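# Right the toppled bottle on the tray

## Task

Put the bottle that has fallen over back upright on the tray. The crate and the tray must end neither tilted nor shifted from where they were, or the task counts as failed.

## Robot and tools

Robot: two arms on a table. left_arm has a left hand and sits on the +y side, base at (+0.007, +0.242, +0.032) m. right_arm has a right hand, base at (+0.001, -0.244, +0.032) m. Both bases are turned very slightly about z. Scene frame: origin at table-top height, halfway between the nominal bases, +x out over the table, +z up. Arm names do not match the left and right sides of the images. Cameras: cam_head_left, cam_head_right, cam_high, cam_left_wrist, cam_right_wrist, each 504x504. A camera stand is fixed behind the arms. A loose object may sometimes be nudged by an outside push.

Hand point: a point fixed to the palm, 0.05 m in front of it and 0.15 m out from the wrist face. Its +z runs along the straight fingers, +y points out of the palm. On the right hand +x points across the palm away from the thumb; on the left hand +x points toward the thumb. Straight fingertips reach 0.06 to 0.07 m past the point along +z and sit 0.06 m behind it along -y. A bracket on the little-finger side of the wrist can strike things. With the thumb turned across the palm, the hand can enclose objects about 0.035 to 0.065 m thick, or a handle down to about 0.025 m.

The 28-number row, used by execute_actions and move. Every number is in [-1, 1]. Order: left_arm dx, dy, dz, rx, ry, rz; left hand thumb_turn, thumb_bend, index, middle, ring, little, force_limit, speed; then the same 14 for right_arm. Always send all 28, even if one arm stays put. The six arm numbers are an offset, not a pose. They count from that arm's current Hand target and run along that Hand target's own axes. 1.0 equals 0.6 m or 180 degrees, and rx, ry, rz form a single rotation vector. Six zeros re-request the existing Hand target. The six finger numbers are absolute targets: -1 open (straight finger, thumb beside the palm), +1 closed (curled finger, thumb in front of the palm). force_limit maps -1 to about 0 N and +1 to 10 N at the fingertip (15 N for the two thumb motors). speed goes from near zero at -1 up to full at +0.48 and above; full speed covers a finger's travel in 0.49 s. A hand keeps nothing by default: to leave it unchanged, resend its last executed eight numbers. If nothing was sent yet, use its hand_measured six values plus hand_force_limit and hand_speed.

execute_actions(actions, cameras): actions is a list of actions; each action is a list of up to 15 rows, one per 1/30 s step. A short action repeats its final row to fill 15 steps. Every row in one action is measured from the Hand target at that action's start, so repeating an offset keeps moving further. cameras is a list of names, ["all"], or []; if omitted, images appear only for an empty actions list.

move(target, speed, blend, blocking, cameras): target is one 28-number row or a list of up to 15 rows; every row counts from the same starting Hand targets. speed is the path's top speed in m/s, 0.002 to 4.3 (default 0.25); turning is capped at twice that in rad/s. It may be one value or one per target. blend (m) rounds corners in a list; 0 stops at each point. blocking=false returns after about 0.5 s while motion continues. Paths take at least 0.5 s and are cut off at 10 s. Moves ignore obstacles and the other arm. The result adds a move: line with the outcome (done, off_target, moving, held, fault) and any limits (paced means a pose was clipped; held means steps were withheld).

wait(seconds): 0 to 10 s, arms hold their last command; a running move keeps going. stop(): brakes a running move. zoom_image(camera, region): region is [x0, y0, x1, y1] in pixels from the top-left corner, at most 504 wide and high, on the newest image. show_instructions(): shows reference pages. finished_scene(scene): scene is the current scene number; ends the scene irreversibly.

Results: end_effector_position (m) and end_effector_quat_wxyz per arm, in that arm's base frame. Hand target is the last commanded pose after clipping; the next offset starts from it. Readings can be off by a few centimetres, and a hand at rest often sits 1 to 3 cm (sometimes 5 cm) below its target, usually low, with no contact. Another action, even all zeros, asks for the target again; send the remaining gap as an offset if needed. hand_measured, hand_stopped_by (moving, target, force, stalled, fault) and hand_load_n list six values in motor order; load is positive when the finger is pushed open, and a lost grip shows as load near 0. Joint torques are total drive output including weight; joint velocities may read within noise. Action results also list some intermediate positions.

Cautions: orientation commands are clipped to 40 degrees from the current one per step, and small turns can shift the point noticeably. Route around an arm's own base, not close past it. Close fingers slowly (speed -0.94 or below) for a gentle grip; to squeeze more, raise force_limit and send a more closed target; to release, send a target more open than hand_measured. Keep the arms and hands from pressing each other. Approach slowly: fast moves and targets well past contact hit hard. Do not drop or fling the bottle, knock or tilt the crate or tray, or let anything leave the table. Long holds, stretched arms or pushing at unreachable poses heat motors; a MOTOR HOT line warns, and an OVER-TEMPERATURE FAULT makes that arm go limp for a while.

Each tool is called in YAML: its name, and indented under it one key for each argument.

Reference images:

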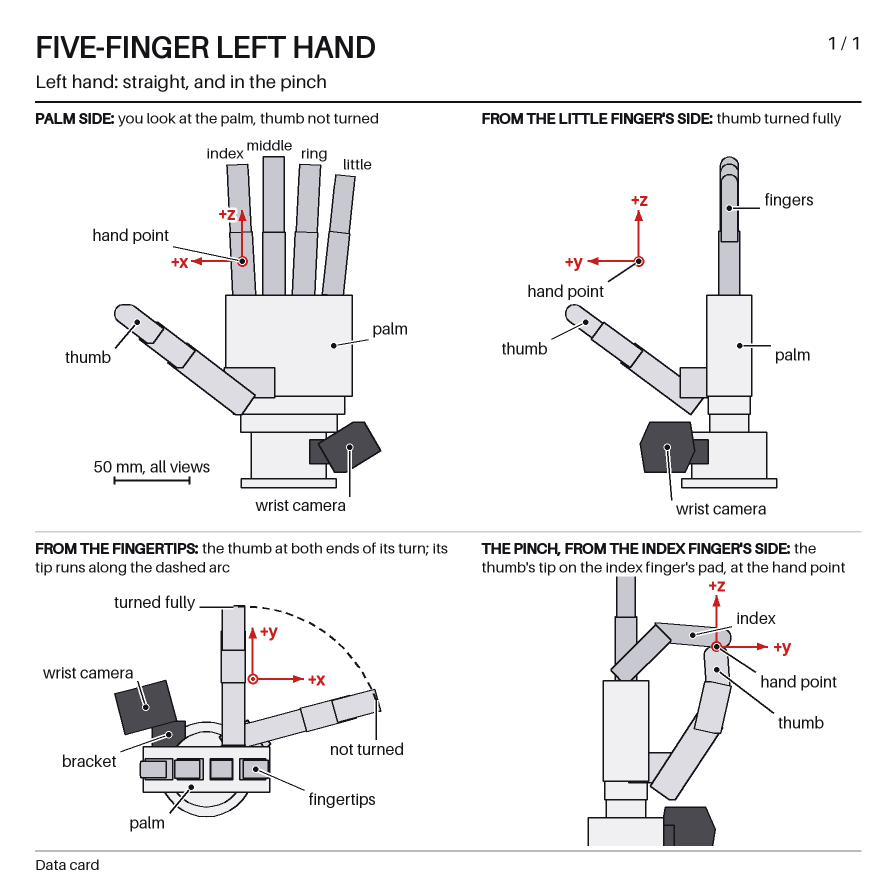

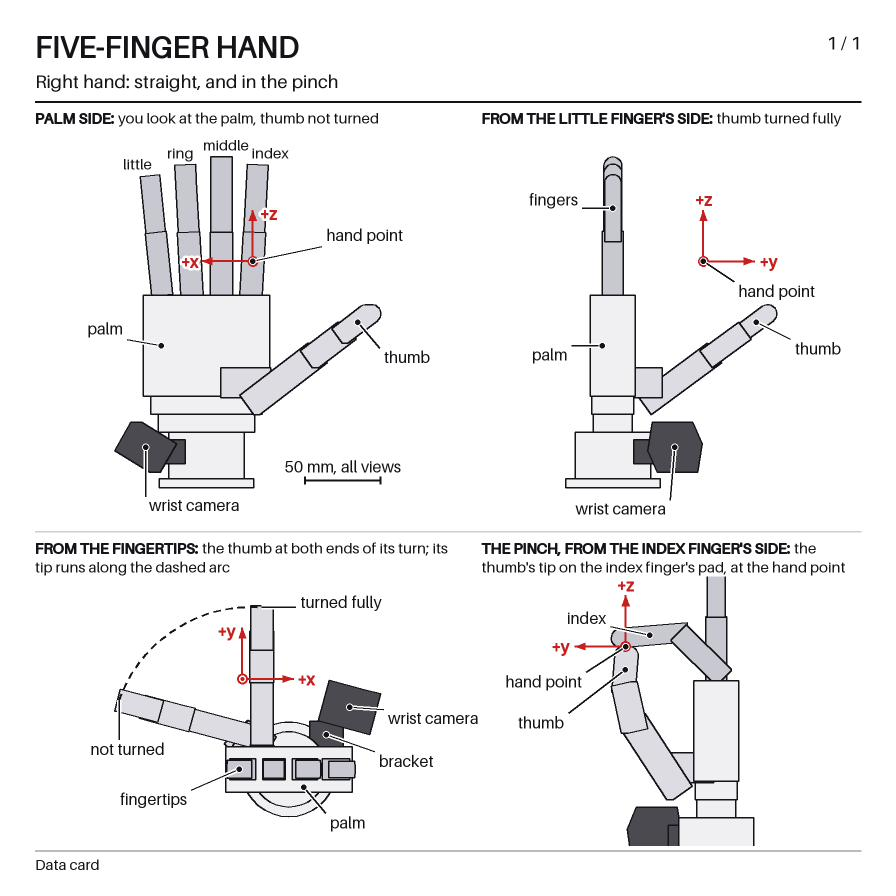

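## Session

execute_actions:
  actions: []

zoom_image:
  camera: "cam_high"
  region: [200, 150, 380, 330]

zoom_image:
  camera: "cam_head_right"
  region: [200, 200, 340, 340]

Scene clock: 0.00 s.
left_arm: end_effector_position=(+0.3072, +0.0534, +0.1941) hand_measured=(-1.000, -1.000, -1.000, -1.000, -1.000, -1.000) hand_load_n=(+0.0, +0.0, +0.0, +0.0, +0.0, +0.0) hand_stopped_by=(target, target, target, target, target, target) hand_force_limit=0.00 hand_speed=-0.80 end_effector_quat_wxyz=(+0.270, +0.838, +0.250, +0.403) | right_arm: end_effector_position=(+0.4454, +0.3128, +0.2190) hand_measured=(-1.000, -1.000, -1.000, -1.000, -1.000, -1.000) hand_load_n=(+0.0, +0.0, +0.0, +0.0, -0.5, +0.0) hand_stopped_by=(target, target, target, target, target, target) hand_force_limit=0.00 hand_speed=-0.80 end_effector_quat_wxyz=(+0.231, -0.602, +0.764, -0.003)
Joint positions: left_arm=[0.81 0.675 0.358 -0.634 0.863 -1.634] | right_arm=[0.468 1.506 1.381 -0.985 -0.083 0.722]
Joint velocities: within noise
Joint torques (N m): no reading
Heat: left arm: hottest elbow 27 °C; right arm: hottest shoulder 23 °C.
Hand target: left_arm +0.3109, +0.0572, +0.2054; +0.264, +0.837, +0.244, +0.412 | right_arm +0.4511, +0.3157, +0.2236; +0.237, -0.602, +0.763, -0.005

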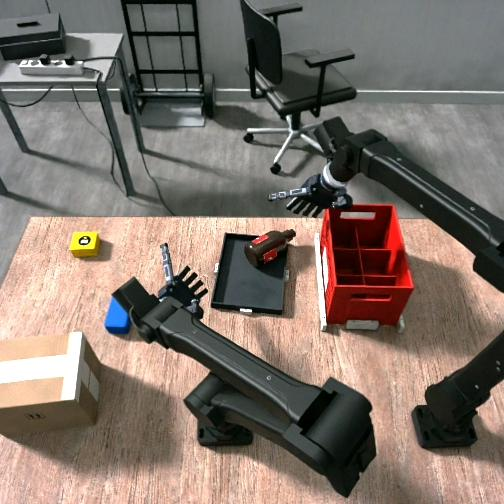

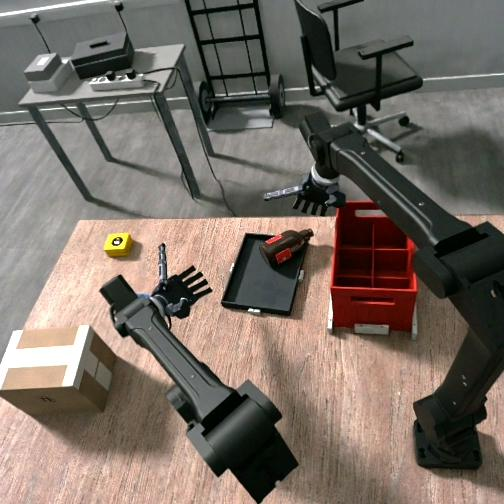

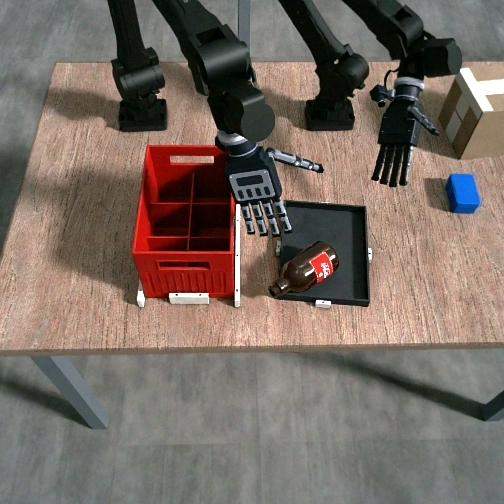

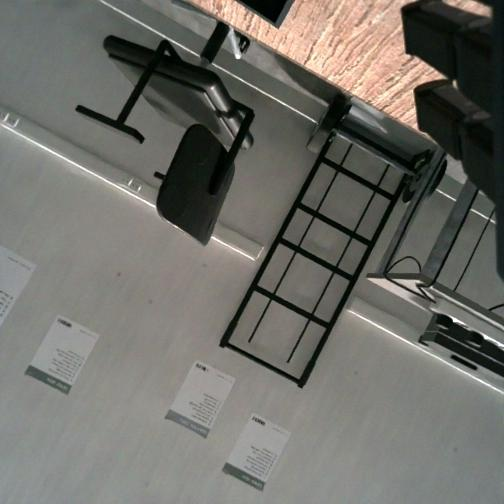

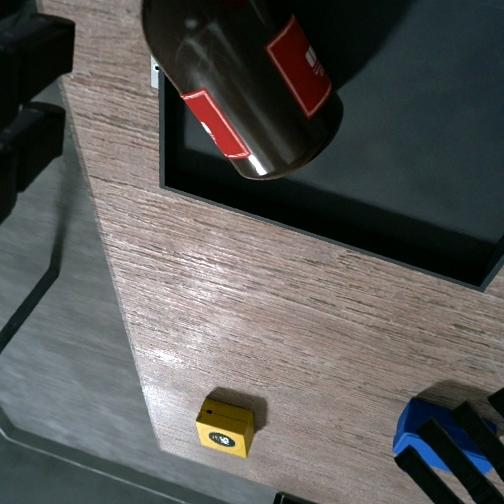

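Scaled by 2.800 from the camera's 504x504 image, which has a finer 720x720 frame.

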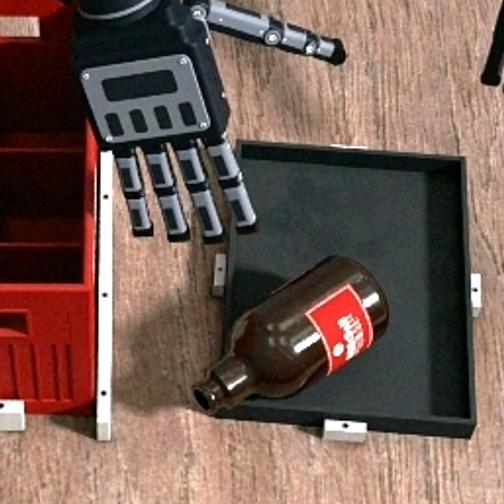

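Scaled by 3.600 from the camera's 504x504 image, which has a finer 720x720 frame.

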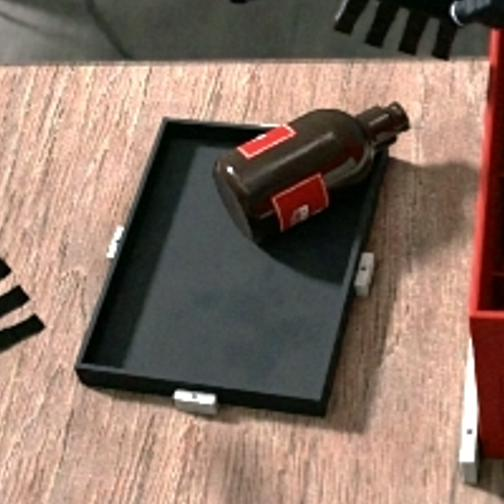

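execute_actions:
  actions: []

Scene clock: 69.03 s.
left_arm: end_effector_position=(+0.3072, +0.0534, +0.1941) hand_measured=(-1.000, -1.000, -1.000, -1.000, -1.000, -1.000) hand_load_n=(+0.0, +0.0, +0.0, +0.0, +0.0, +0.0) hand_stopped_by=(target, target, target, target, target, target) hand_force_limit=0.00 hand_speed=-0.80 end_effector_quat_wxyz=(+0.270, +0.838, +0.250, +0.403) | right_arm: end_effector_position=(+0.4454, +0.3128, +0.2190) hand_measured=(-1.000, -1.000, -1.000, -1.000, -1.000, -1.000) hand_load_n=(+0.0, +0.0, -0.5, +0.0, +0.0, +0.0) hand_stopped_by=(target, target, target, target, target, target) hand_force_limit=0.00 hand_speed=-0.80 end_effector_quat_wxyz=(+0.231, -0.602, +0.764, -0.003)
Joint positions: left_arm=[0.81 0.675 0.358 -0.634 0.863 -1.634] | right_arm=[0.468 1.506 1.381 -0.985 -0.083 0.722]
Joint velocities: within noise
Joint torques (N m): left_arm=[-0.21 0.21 10.76 1.72 0.52 -0.01] | right_arm=[-1.2 -15.03 10.33 1.37 -0.12 0.05]
Heat: left arm: hottest elbow 34 °C; right arm: hottest elbow 26 °C.
Hand target: left_arm +0.3109, +0.0572, +0.2054; +0.264, +0.837, +0.244, +0.412 | right_arm +0.4511, +0.3157, +0.2236; +0.237, -0.602, +0.763, -0.005

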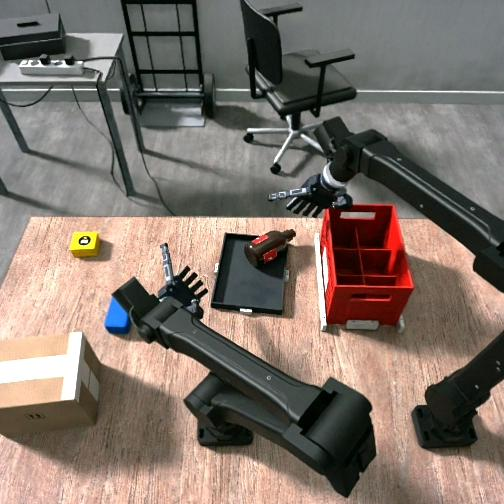

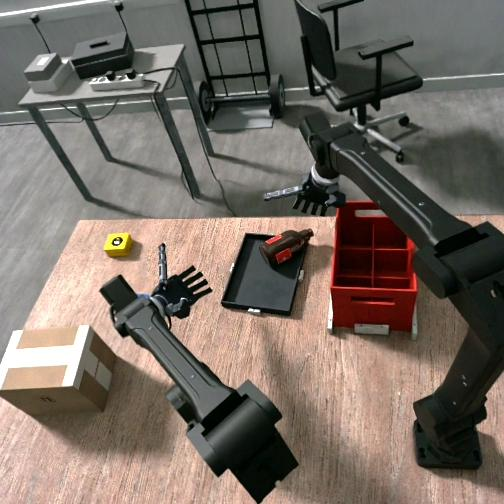

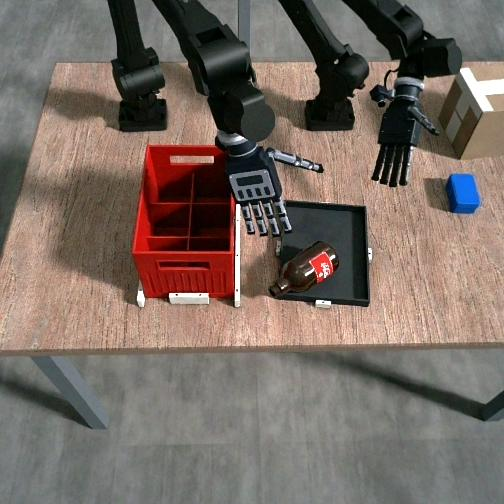

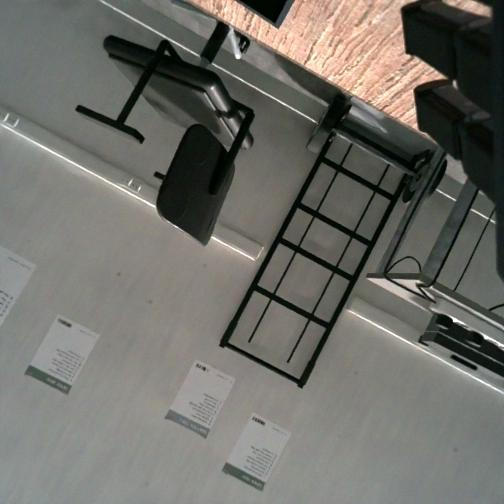

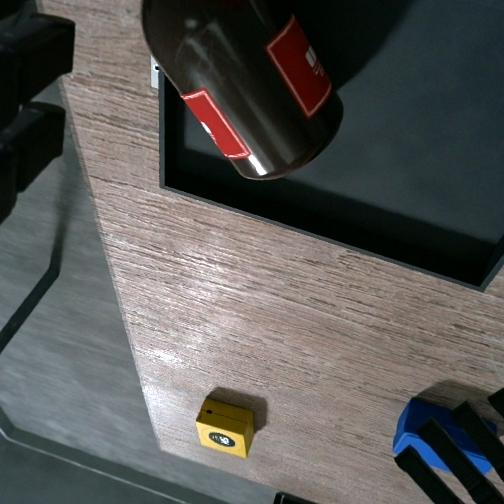

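move:
  target:
    - [0,0,0,0,0,0,1,-1,-0.35,-0.35,-0.35,-0.35,0,-0.2,-0.071,-0.059,-0.178,0,0,0,-1,-1,-1,-1,-1,-1,0,-0.8]
    - [0,0,0,0,0,0,1,-1,-0.35,-0.35,-0.35,-0.35,0,-0.2,0.372,-0.111,-0.338,0,0,0,-1,-1,-1,-1,-1,-1,0,-0.8]
  blend: 0.03
  speed: 0.25
  cameras: ["cam_high"]

move:
  target:
    - [-0.178,0.374,0.255,0.1354,-0.2041,0.5781,1,-1,-0.35,-0.35,-0.35,-0.35,0,-0.2,0,0,0,0,0,0,-1,-1,-1,-1,-1,-1,0,-0.8]
    - [-0.262,0.277,0.333,0.1354,-0.2041,0.5781,1,-1,-0.35,-0.35,-0.35,-0.35,0,-0.2,0,0,0,0,0,0,-1,-1,-1,-1,-1,-1,0,-0.8]
  speed: 0.2
  cameras: ["all"]

Scene clock: 165.43 s.
left_arm: end_effector_position=(+0.3072, +0.0534, +0.1941) hand_measured=(+1.000, -1.000, -0.350, -0.350, -0.350, -0.350) hand_load_n=(+0.0, -0.5, +0.0, +0.0, +0.0, +0.0) hand_stopped_by=(target, target, target, target, target, target) hand_force_limit=0.00 hand_speed=-0.20 end_effector_quat_wxyz=(+0.269, +0.838, +0.250, +0.403) | right_arm: end_effector_position=(+0.4079, +0.0323, +0.3464) hand_measured=(-1.000, -1.000, -1.000, -1.000, -1.000, -1.000) hand_load_n=(+0.0, +0.0, +0.0, -0.5, +0.0, +0.0) hand_stopped_by=(target, target, target, target, target, target) hand_force_limit=0.00 hand_speed=-0.80 end_effector_quat_wxyz=(+0.241, -0.595, +0.766, -0.009)
Joint positions: left_arm=[0.81 0.675 0.358 -0.634 0.862 -1.634] | right_arm=[-0.171 1.31 1.522 -1.426 -0.34 0.141]
Joint torques (N m): left_arm=[-0.21 0.15 10.69 1.66 0.54 -0.02] | right_arm=[-0.67 -12.34 7.61 0.69 -0.41 -0.02]
Heat: left arm: hottest elbow 36 °C; right arm: hottest elbow 28 °C.
Hand target: left_arm +0.3109, +0.0573, +0.2053; +0.264, +0.837, +0.245, +0.412 | right_arm +0.4013, +0.0355, +0.3436; +0.237, -0.602, +0.763, -0.004
Off the commanded pose: left_arm 0.012 m, 1 deg | right_arm 0.008 m, 1 deg.
move: off_target (left_arm); blend cut to 0 m at target 1
Images, in order (width x height): cam_high 504x504.

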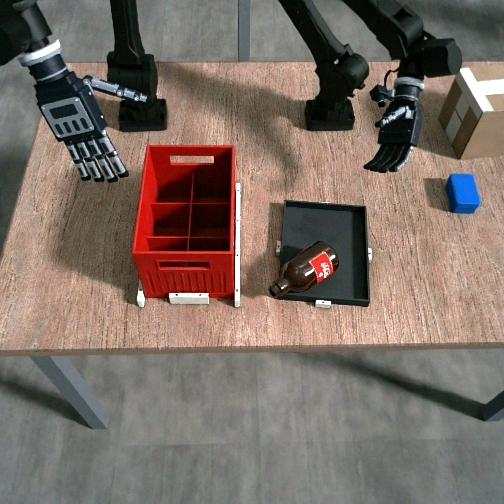

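Scene clock: 171.80 s.
left_arm: end_effector_position=(+0.4213, -0.2100, +0.1210) hand_measured=(+1.000, -1.000, -0.350, -0.350, -0.350, -0.350) hand_load_n=(+0.0, +0.0, +0.0, +0.0, +0.0, +0.0) hand_stopped_by=(target, target, target, target, target, target) hand_force_limit=0.00 hand_speed=-0.20 end_effector_quat_wxyz=(-0.254, +0.812, -0.501, +0.156) | right_arm: end_effector_position=(+0.4079, +0.0323, +0.3463) hand_measured=(-1.000, -1.000, -1.000, -1.000, -1.000, -1.000) hand_load_n=(+0.0, +0.0, +0.0, +0.0, +0.0, +0.0) hand_stopped_by=(target, target, target, target, target, target) hand_force_limit=0.00 hand_speed=-0.80 end_effector_quat_wxyz=(+0.241, -0.596, +0.766, -0.010)
Joint positions: left_arm=[-0.536 1.405 1.055 -0.866 -0.501 -0.909] | right_arm=[-0.171 1.31 1.522 -1.426 -0.34 0.141]
Joint torques (N m): left_arm=[-0.73 -10.46 8.44 1.85 -0.47 0.11] | right_arm=[-0.56 -12.34 7.61 0.68 -0.41 -0.06]
Heat: left arm: hottest elbow 37 °C; right arm: hottest elbow 28 °C.
Hand target: left_arm +0.4215, -0.2125, +0.1200; -0.255, +0.809, -0.505, +0.159 | right_arm +0.4013, +0.0355, +0.3436; +0.237, -0.602, +0.763, -0.004
Off the commanded pose: left_arm 0.003 m, 1 deg | right_arm 0.008 m, 1 deg.
move: done

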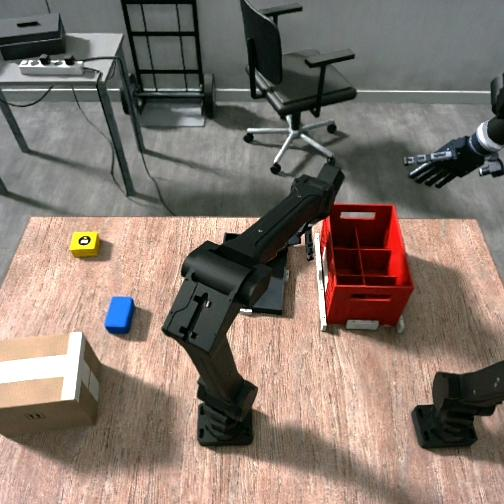

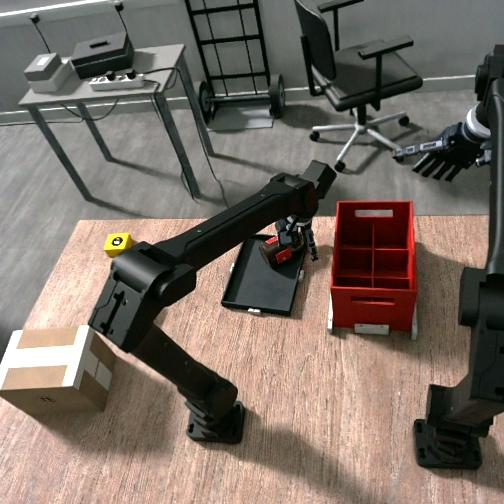

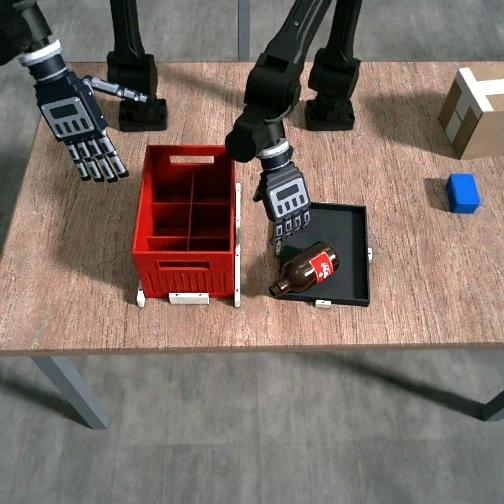

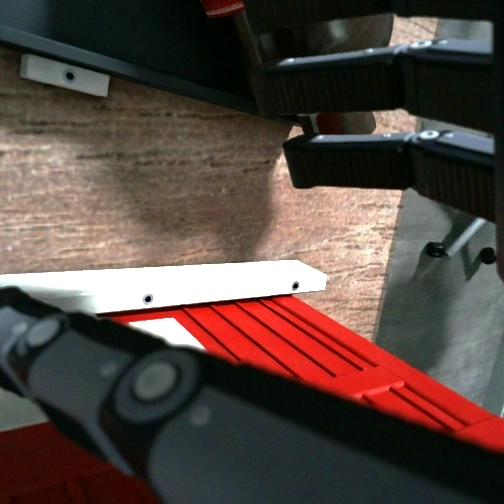

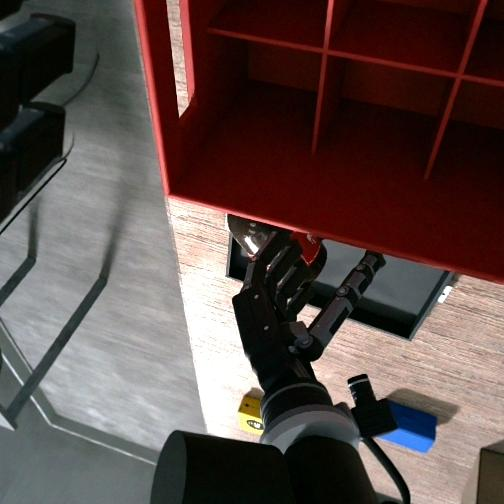

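zoom_image:
  camera: "cam_left_wrist"
  region: [180, 0, 430, 250]

zoom_image:
  camera: "cam_high"
  region: [230, 180, 390, 340]

Scaled by 2.016 from the camera's 504x504 image, which has a finer 720x720 frame.

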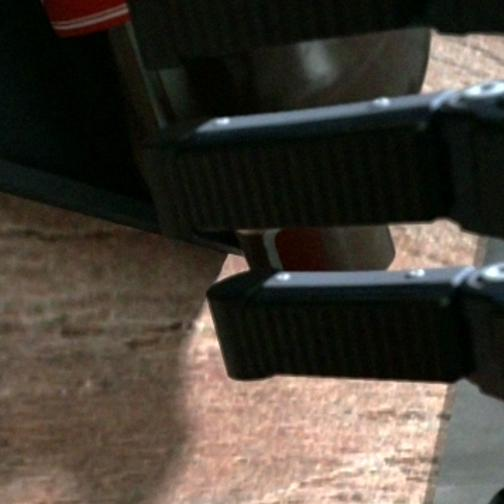

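Scaled by 3.150 from the camera's 504x504 image, which has a finer 720x720 frame.

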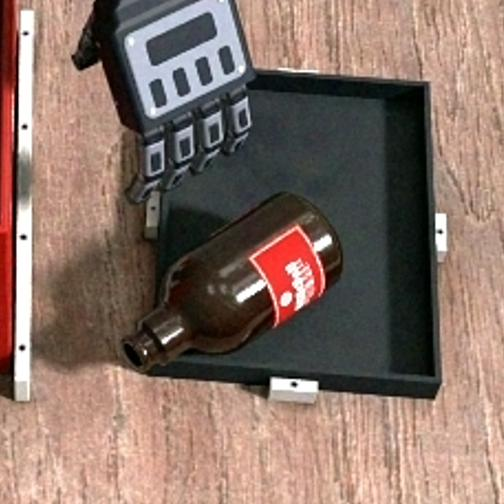

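move:
  target: [0.047,-0.108,0.1245,0.0556,0,0,1,-1,-0.35,-0.35,-0.35,-0.35,0,-0.2,0,0,0,0,0,0,-1,-1,-1,-1,-1,-1,0,-0.8]
  speed: 0.15
  cameras: ["cam_left_wrist","cam_high","cam_head_right"]

zoom_image:
  camera: "cam_head_right"
  region: [200, 140, 440, 340]

Scene clock: 249.57 s.
left_arm: end_effector_position=(+0.5016, -0.1926, +0.0896) hand_measured=(+1.000, -1.000, -0.350, -0.350, -0.350, -0.350) hand_load_n=(+0.0, +0.0, +0.0, +0.5, +0.0, +0.0) hand_stopped_by=(target, target, target, target, target, target) hand_force_limit=0.00 hand_speed=-0.20 end_effector_quat_wxyz=(-0.323, +0.783, -0.494, +0.194) | right_arm: end_effector_position=(+0.4079, +0.0323, +0.3463) hand_measured=(-1.000, -1.000, -1.000, -1.000, -1.000, -1.000) hand_load_n=(+0.0, -0.5, +0.0, +0.0, +0.0, +0.0) hand_stopped_by=(target, target, target, target, target, target) hand_force_limit=0.00 hand_speed=-0.80 end_effector_quat_wxyz=(+0.241, -0.596, +0.766, -0.010)
Joint positions: left_arm=[-0.472 1.545 1.067 -0.57 -0.598 -0.752] | right_arm=[-0.171 1.31 1.522 -1.426 -0.34 0.141]
Joint torques (N m): left_arm=[0.73 -10.58 11.43 1.94 -0.39 0.13] | right_arm=[-0.73 -12.28 7.6 0.68 -0.41 -0.05]
Heat: left arm: hottest elbow 35 °C; right arm: hottest elbow 27 °C.
Hand target: left_arm +0.5201, -0.1957, +0.0961; -0.325, +0.783, -0.489, +0.203 | right_arm +0.4013, +0.0355, +0.3436; +0.237, -0.602, +0.763, -0.004
Off the commanded pose: left_arm 0.020 m, 1 deg | right_arm 0.008 m, 1 deg.
move: off_target (left_arm)
Images, in order (width x height): cam_head_right 504x504, cam_high 504x504, cam_left_wrist 504x504.

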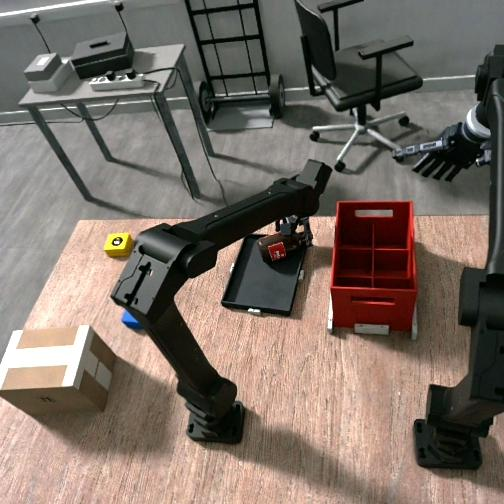

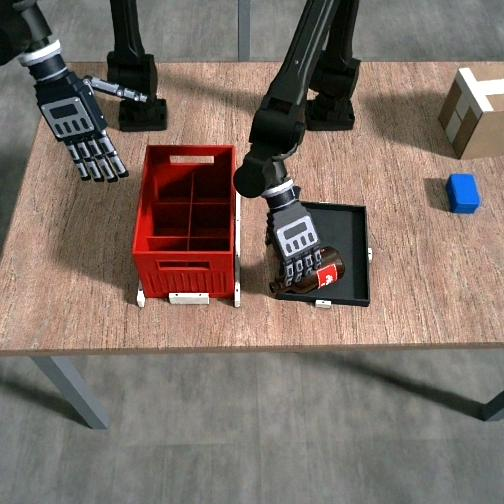

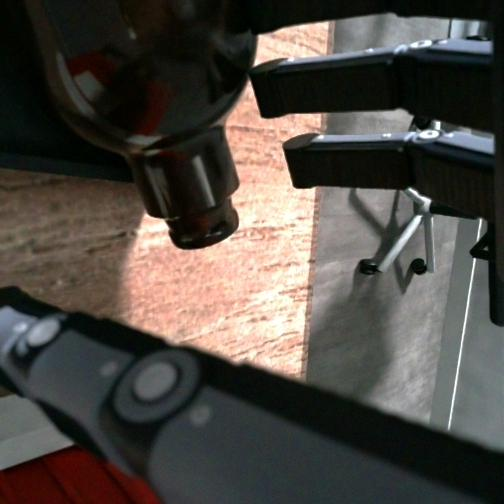

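Scaled by 2.100 from the camera's 504x504 image, which has a finer 720x720 frame.

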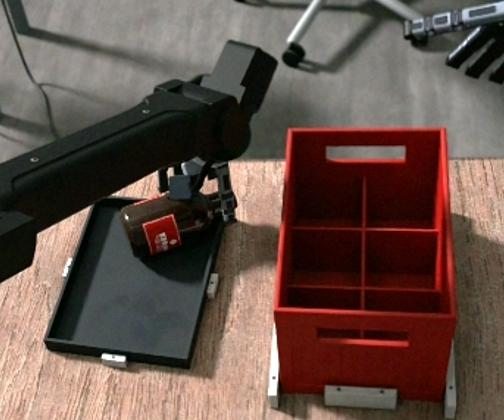

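zoom_image:
  camera: "cam_left_wrist"
  region: [0, 0, 300, 300]

Scaled by 1.680 from the camera's 504x504 image, which has a finer 720x720 frame.

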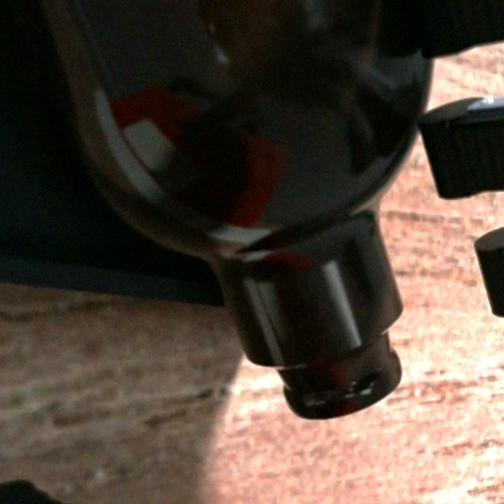

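move:
  target: [0.030,0.004,0.062,0,0,0,1,-1,-0.35,-0.35,-0.35,-0.35,0,-0.2,0,0,0,0,0,0,-1,-1,-1,-1,-1,-1,0,-0.8]
  speed: 0.07
  cameras: ["cam_left_wrist","cam_high"]

Scene clock: 294.83 s.
left_arm: end_effector_position=(+0.5316, -0.1978, +0.0607) hand_measured=(+1.000, -1.000, -0.350, -0.350, -0.350, -0.350) hand_load_n=(+0.0, +0.0, +0.0, +0.0, +0.0, +0.0) hand_stopped_by=(target, target, target, target, target, target) hand_force_limit=0.00 hand_speed=-0.20 end_effector_quat_wxyz=(-0.323, +0.783, -0.495, +0.193) | right_arm: end_effector_position=(+0.4079, +0.0323, +0.3463) hand_measured=(-1.000, -1.000, -1.000, -1.000, -1.000, -1.000) hand_load_n=(+0.0, +0.0, +0.0, -0.5, +0.0, +0.0) hand_stopped_by=(target, target, target, target, target, target) hand_force_limit=0.00 hand_speed=-0.80 end_effector_quat_wxyz=(+0.241, -0.596, +0.766, -0.010)
Joint positions: left_arm=[-0.454 1.653 1.114 -0.501 -0.59 -0.731] | right_arm=[-0.171 1.31 1.522 -1.426 -0.34 0.141]
Joint torques (N m): left_arm=[0.67 -12.4 11.22 1.85 -0.33 0.08] | right_arm=[-0.73 -12.28 7.6 0.72 -0.41 -0.07]
Heat: left arm: hottest elbow 38 °C; right arm: hottest elbow 27 °C.
Hand target: left_arm +0.5502, -0.2011, +0.0682; -0.325, +0.784, -0.489, +0.203 | right_arm +0.4013, +0.0355, +0.3436; +0.237, -0.602, +0.763, -0.004
Off the commanded pose: left_arm 0.020 m, 1 deg | right_arm 0.008 m, 1 deg.
move: off_target (left_arm)
Images, in order (width x height): cam_high 504x504, cam_left_wrist 504x504.

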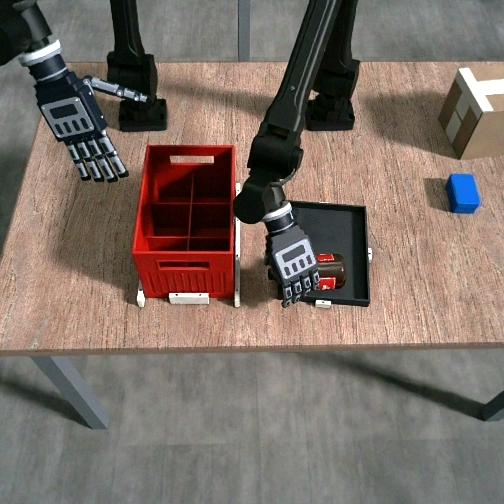

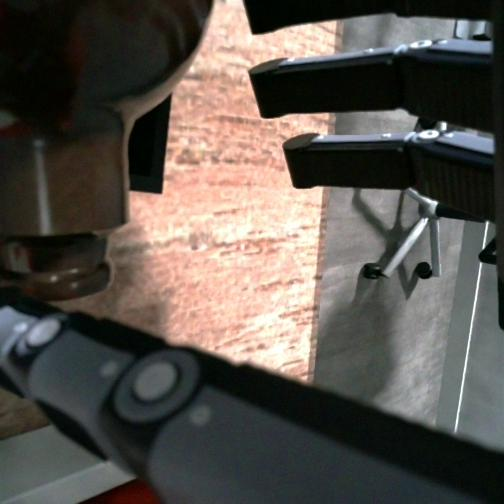

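zoom_image:
  camera: "cam_high"
  region: [230, 180, 390, 340]

Scaled by 3.150 from the camera's 504x504 image, which has a finer 720x720 frame.

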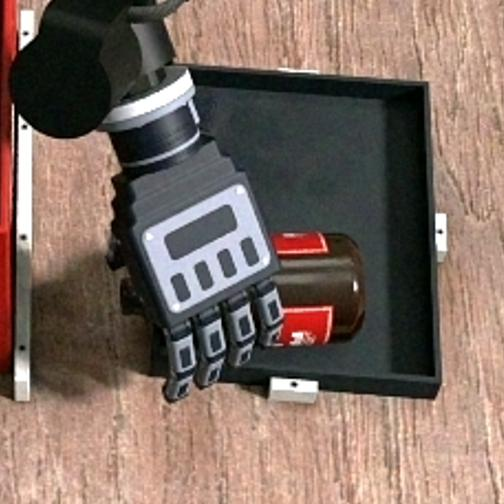

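move:
  target:
    - [0,-0.0707,-0.0707,0,0,0,1,-1,-0.35,-0.35,-0.35,-0.35,0,-0.2,0,0,0,0,0,0,-1,-1,-1,-1,-1,-1,0,-0.8]
    - [-0.054,0.027,-0.114,0,0.118,0.118,1,-1,-0.35,-0.35,-0.35,-0.35,0,-0.2,0,0,0,0,0,0,-1,-1,-1,-1,-1,-1,0,-0.8]
  speed: [0.1,0.2]
  cameras: ["cam_left_wrist","cam_high"]

zoom_image:
  camera: "cam_high"
  region: [230, 180, 390, 340]

Scene clock: 345.73 s.
left_arm: end_effector_position=(+0.4816, -0.2041, +0.1046) hand_measured=(+1.000, -1.000, -0.350, -0.350, -0.350, -0.350) hand_load_n=(+0.0, +0.0, +0.0, +0.0, +0.0, +0.0) hand_stopped_by=(target, target, target, target, target, target) hand_force_limit=0.00 hand_speed=-0.20 end_effector_quat_wxyz=(-0.258, +0.630, -0.678, +0.277) | right_arm: end_effector_position=(+0.4079, +0.0323, +0.3463) hand_measured=(-1.000, -1.000, -1.000, -1.000, -1.000, -1.000) hand_load_n=(+0.0, +0.0, +0.0, +0.0, +0.0, +0.0) hand_stopped_by=(target, target, target, target, target, target) hand_force_limit=0.00 hand_speed=-0.80 end_effector_quat_wxyz=(+0.241, -0.596, +0.766, -0.010)
Joint positions: left_arm=[-0.402 1.429 0.952 -0.346 -0.228 -0.239] | right_arm=[-0.171 1.31 1.522 -1.426 -0.34 0.141]
Joint torques (N m): left_arm=[0.79 -11.75 7.9 2.55 -0.07 0.11] | right_arm=[-0.67 -12.34 7.6 0.72 -0.4 -0.06]
Heat: left arm: hottest elbow 36 °C; right arm: hottest elbow 26 °C.
Hand target: left_arm +0.4822, -0.1983, +0.1050; -0.261, +0.630, -0.676, +0.280 | right_arm +0.4013, +0.0355, +0.3436; +0.237, -0.602, +0.763, -0.004
Off the commanded pose: left_arm 0.006 m, 1 deg | right_arm 0.008 m, 1 deg.
move: done
Images, in order (width x height): cam_high 504x504, cam_left_wrist 504x504.

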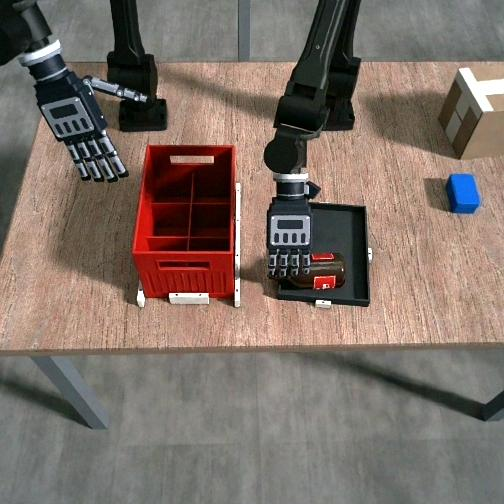

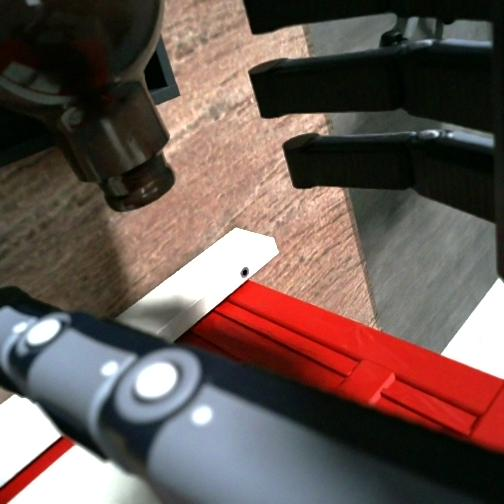

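Scaled by 3.150 from the camera's 504x504 image, which has a finer 720x720 frame.

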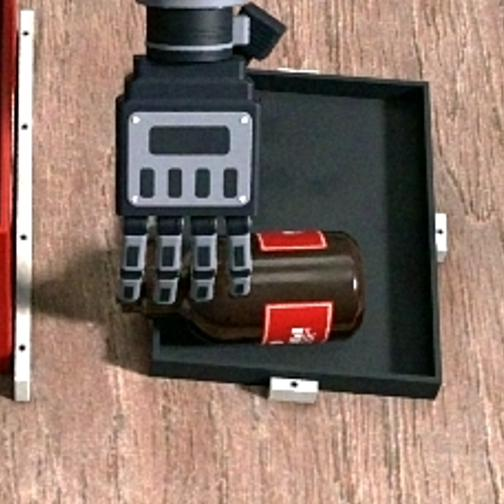

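zoom_image:
  camera: "cam_left_wrist"
  region: [0, 0, 240, 240]

Scaled by 2.100 from the camera's 504x504 image, which has a finer 720x720 frame.

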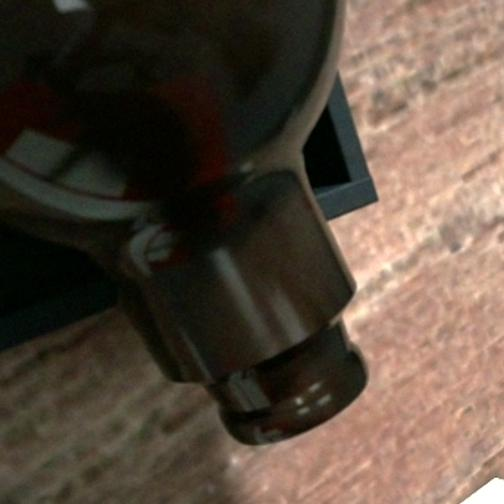

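move:
  target: [0.0135,0.0195,0.0748,0,-0.0236,-0.0236,1,-1,-0.35,-0.35,-0.35,-0.35,0,-0.2,0,0,0,0,0,0,-1,-1,-1,-1,-1,-1,0,-0.8]
  speed: 0.07
  cameras: ["cam_left_wrist","cam_high"]

zoom_image:
  camera: "cam_left_wrist"
  region: [0, 0, 300, 300]

Scene clock: 379.87 s.
left_arm: end_effector_position=(+0.5021, -0.2002, +0.0672) hand_measured=(+1.000, -1.000, -0.350, -0.350, -0.350, -0.350) hand_load_n=(+0.5, +0.0, +0.0, +0.0, +0.0, +0.0) hand_stopped_by=(target, target, target, target, target, target) hand_force_limit=0.00 hand_speed=-0.20 end_effector_quat_wxyz=(-0.276, +0.665, -0.643, +0.261) | right_arm: end_effector_position=(+0.4079, +0.0323, +0.3463) hand_measured=(-1.000, -1.000, -1.000, -1.000, -1.000, -1.000) hand_load_n=(+0.0, +0.0, +0.0, +0.0, +0.0, +0.0) hand_stopped_by=(target, target, target, target, target, target) hand_force_limit=0.00 hand_speed=-0.80 end_effector_quat_wxyz=(+0.241, -0.596, +0.766, -0.010)
Joint positions: left_arm=[-0.403 1.529 0.952 -0.267 -0.31 -0.319] | right_arm=[-0.171 1.31 1.522 -1.426 -0.34 0.141]
Joint torques (N m): left_arm=[-1.2 -11.11 8.73 2.55 -0.33 -0.07] | right_arm=[-0.73 -12.4 7.57 0.7 -0.41 -0.07]
Heat: left arm: hottest elbow 34 °C; right arm: hottest elbow 26 °C.
Hand target: left_arm +0.5051, -0.2079, +0.0651; -0.276, +0.664, -0.642, +0.266 | right_arm +0.4013, +0.0355, +0.3436; +0.237, -0.602, +0.763, -0.004
Off the commanded pose: left_arm 0.009 m, 1 deg | right_arm 0.008 m, 1 deg.
move: done
Images, in order (width x height): cam_high 504x504, cam_left_wrist 504x504.

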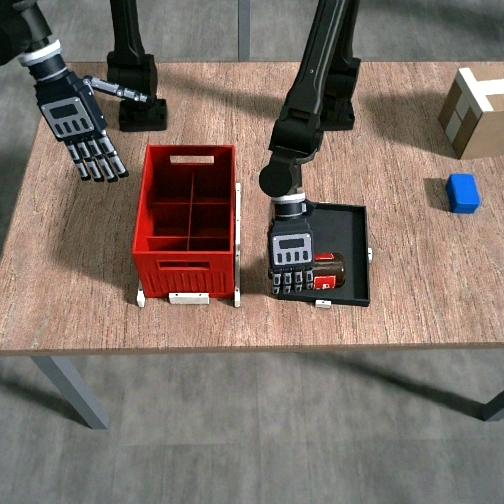

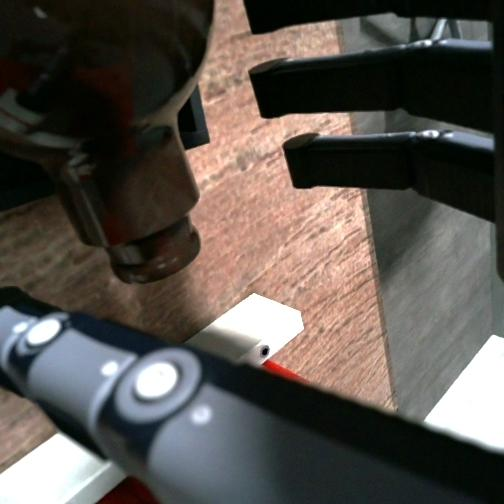

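Scaled by 1.680 from the camera's 504x504 image, which has a finer 720x720 frame.

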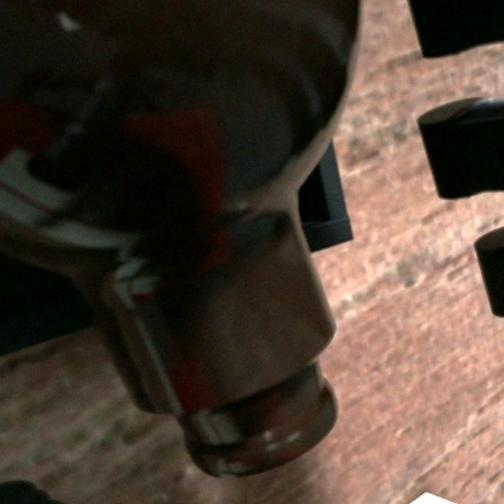

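move:
  target: [0.0117,0.0463,0.0433,0,0,0,1,-1,-0.35,-0.35,-0.35,-0.35,0,-0.2,0,0,0,0,0,0,-1,-1,-1,-1,-1,-1,0,-0.8]
  speed: 0.06
  cameras: ["cam_left_wrist","cam_high"]

zoom_image:
  camera: "cam_left_wrist"
  region: [50, 0, 400, 350]

Scene clock: 398.43 s.
left_arm: end_effector_position=(+0.5085, -0.2104, +0.0375) hand_measured=(+1.000, -1.000, -0.350, -0.350, -0.350, -0.350) hand_load_n=(+0.0, +0.0, +0.0, +0.0, +0.0, +0.0) hand_stopped_by=(target, target, target, target, target, target) hand_force_limit=0.00 hand_speed=-0.20 end_effector_quat_wxyz=(-0.279, +0.664, -0.639, +0.268) | right_arm: end_effector_position=(+0.4079, +0.0323, +0.3463) hand_measured=(-1.000, -1.000, -1.000, -1.000, -1.000, -1.000) hand_load_n=(+0.0, +0.0, +0.0, +0.0, +0.0, +0.0) hand_stopped_by=(target, target, target, target, target, target) hand_force_limit=0.00 hand_speed=-0.80 end_effector_quat_wxyz=(+0.241, -0.596, +0.766, -0.010)
Joint positions: left_arm=[-0.418 1.597 0.931 -0.164 -0.32 -0.332] | right_arm=[-0.171 1.31 1.522 -1.426 -0.34 0.141]
Joint torques (N m): left_arm=[-1.38 -11.52 7.16 2.54 -0.34 -0.07] | right_arm=[-0.67 -12.28 7.62 0.66 -0.41 -0.06]
Heat: left arm: hottest elbow 33 °C; right arm: hottest elbow 26 °C.
Hand target: left_arm +0.5040, -0.2150, +0.0270; -0.276, +0.664, -0.642, +0.266 | right_arm +0.4013, +0.0355, +0.3436; +0.237, -0.602, +0.763, -0.004
Off the commanded pose: left_arm 0.012 m, 1 deg | right_arm 0.008 m, 1 deg.
move: off_target (left_arm)
Images, in order (width x height): cam_high 504x504, cam_left_wrist 504x504.

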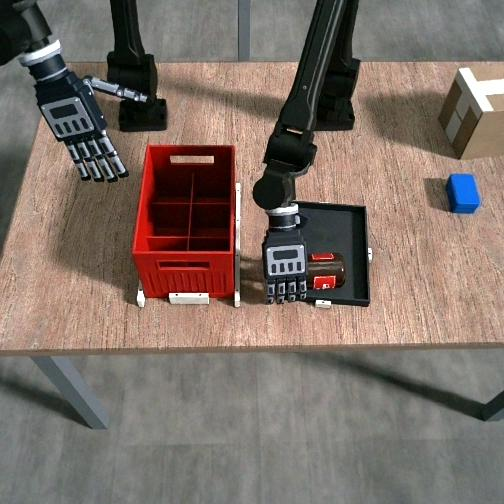

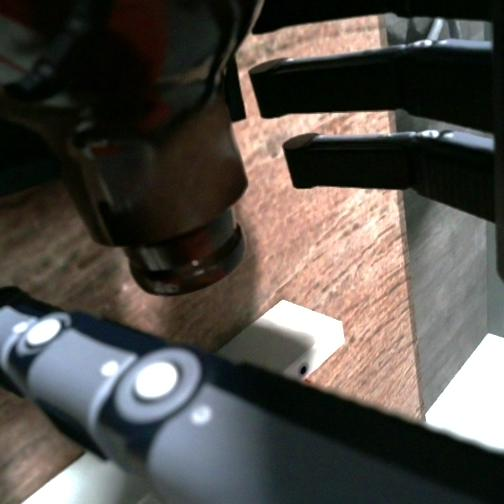

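Scaled by 1.440 from the camera's 504x504 image, which has a finer 720x720 frame.

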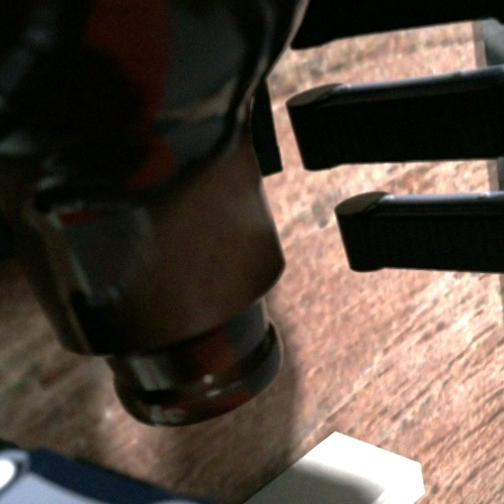

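move:
  target: [-0.0055,0.0175,-0.0058,0,0,0,1,-1,-0.35,-0.35,-0.35,-0.35,0,-0.2,0,0,0,0,0,0,-1,-1,-1,-1,-1,-1,0,-0.8]
  speed: 0.06
  cameras: ["cam_left_wrist"]

Scene clock: 410.60 s.
left_arm: end_effector_position=(+0.5037, -0.2094, +0.0310) hand_measured=(+1.000, -1.000, -0.350, -0.350, -0.350, -0.350) hand_load_n=(+0.0, +0.0, +0.0, +0.0, +0.5, +0.0) hand_stopped_by=(target, target, target, target, target, target) hand_force_limit=0.00 hand_speed=-0.20 end_effector_quat_wxyz=(-0.280, +0.664, -0.638, +0.270) | right_arm: end_effector_position=(+0.4079, +0.0323, +0.3463) hand_measured=(-1.000, -1.000, -1.000, -1.000, -1.000, -1.000) hand_load_n=(+0.0, +0.0, +0.0, +0.0, +0.0, +0.0) hand_stopped_by=(target, target, target, target, target, target) hand_force_limit=0.00 hand_speed=-0.80 end_effector_quat_wxyz=(+0.241, -0.596, +0.766, -0.010)
Joint positions: left_arm=[-0.422 1.597 0.907 -0.136 -0.324 -0.334] | right_arm=[-0.171 1.31 1.522 -1.426 -0.34 0.141]
Joint torques (N m): left_arm=[-1.14 -12.4 6.35 2.19 -0.3 -0.08] | right_arm=[-0.97 -12.34 7.61 0.72 -0.41 -0.05]
Heat: left arm: hottest elbow 33 °C; right arm: hottest elbow 26 °C.
Hand target: left_arm +0.4940, -0.2120, +0.0219; -0.276, +0.664, -0.642, +0.266 | right_arm +0.4013, +0.0355, +0.3436; +0.237, -0.602, +0.763, -0.004
Off the commanded pose: left_arm 0.013 m, 1 deg | right_arm 0.008 m, 1 deg.
move: off_target (left_arm)
Images, in order (width x height): cam_left_wrist 504x504.

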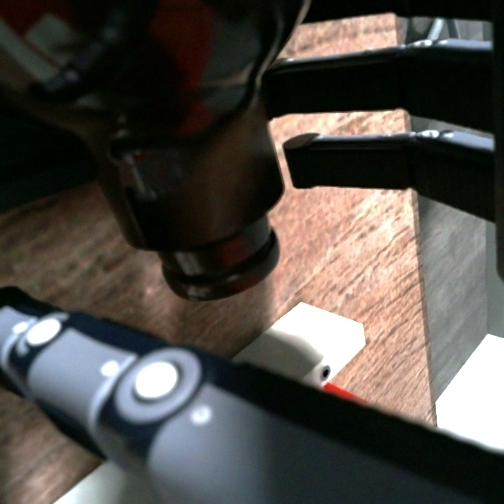

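move:
  target: [0,0,0,0,0,0,1,1,1,1,-0.35,-0.35,-0.2,-0.8,0,0,0,0,0,0,-1,-1,-1,-1,-1,-1,0,-0.8]
  speed: 0.06
  cameras: ["cam_left_wrist","cam_high"]

zoom_image:
  camera: "cam_high"
  region: [230, 180, 390, 340]

Scene clock: 416.57 s.
left_arm: end_effector_position=(+0.5048, -0.2103, +0.0318) hand_measured=(+1.000, -0.684, +0.274, -0.242, -0.350, -0.350) hand_load_n=(-1.0, +7.0, +7.0, +2.5, -0.5, +0.0) hand_stopped_by=(target, force, force, force, target, target) hand_force_limit=-0.20 hand_speed=-0.80 end_effector_quat_wxyz=(-0.280, +0.666, -0.636, +0.273) | right_arm: end_effector_position=(+0.4079, +0.0323, +0.3463) hand_measured=(-1.000, -1.000, -1.000, -1.000, -1.000, -1.000) hand_load_n=(+0.0, +0.0, +0.0, +0.0, +0.0, +0.0) hand_stopped_by=(target, target, target, target, target, target) hand_force_limit=0.00 hand_speed=-0.80 end_effector_quat_wxyz=(+0.241, -0.596, +0.766, -0.010)
Joint positions: left_arm=[-0.422 1.597 0.907 -0.131 -0.323 -0.34] | right_arm=[-0.171 1.31 1.522 -1.426 -0.34 0.141]
Joint torques (N m): left_arm=[-1.14 -12.28 6.37 2.03 -0.31 0] | right_arm=[-0.73 -12.34 7.57 0.73 -0.41 -0.06]
Heat: left arm: hottest elbow 33 °C; right arm: hottest elbow 26 °C.
Hand target: left_arm +0.4940, -0.2120, +0.0220; -0.276, +0.664, -0.642, +0.266 | right_arm +0.4013, +0.0355, +0.3436; +0.237, -0.602, +0.763, -0.004
Off the commanded pose: left_arm 0.015 m, 1 deg | right_arm 0.008 m, 1 deg.
move: off_target (left_arm)
Images, in order (width x height): cam_high 504x504, cam_left_wrist 504x504.

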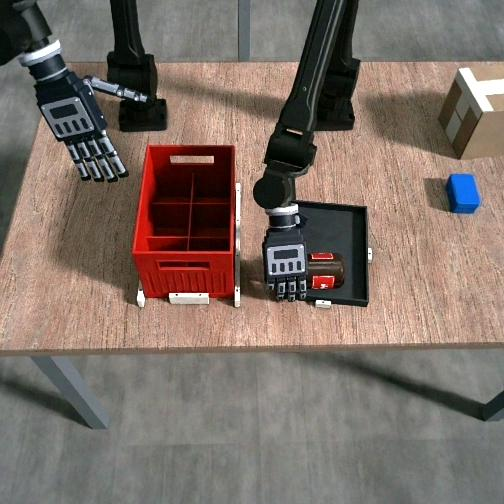

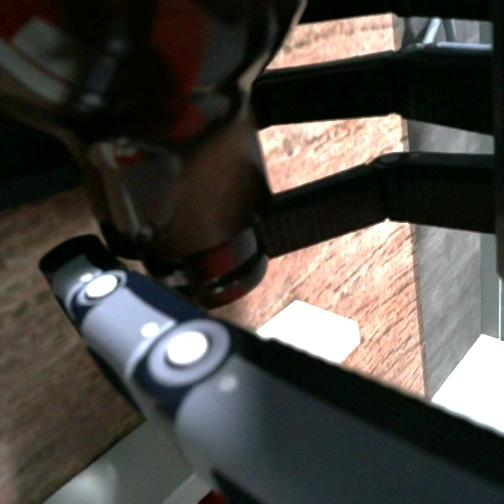

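Scaled by 3.150 from the camera's 504x504 image, which has a finer 720x720 frame.

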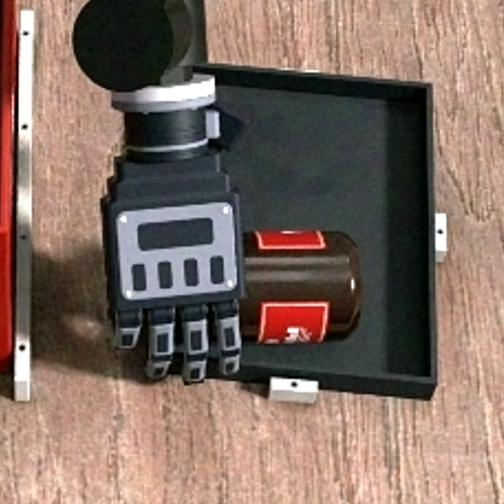

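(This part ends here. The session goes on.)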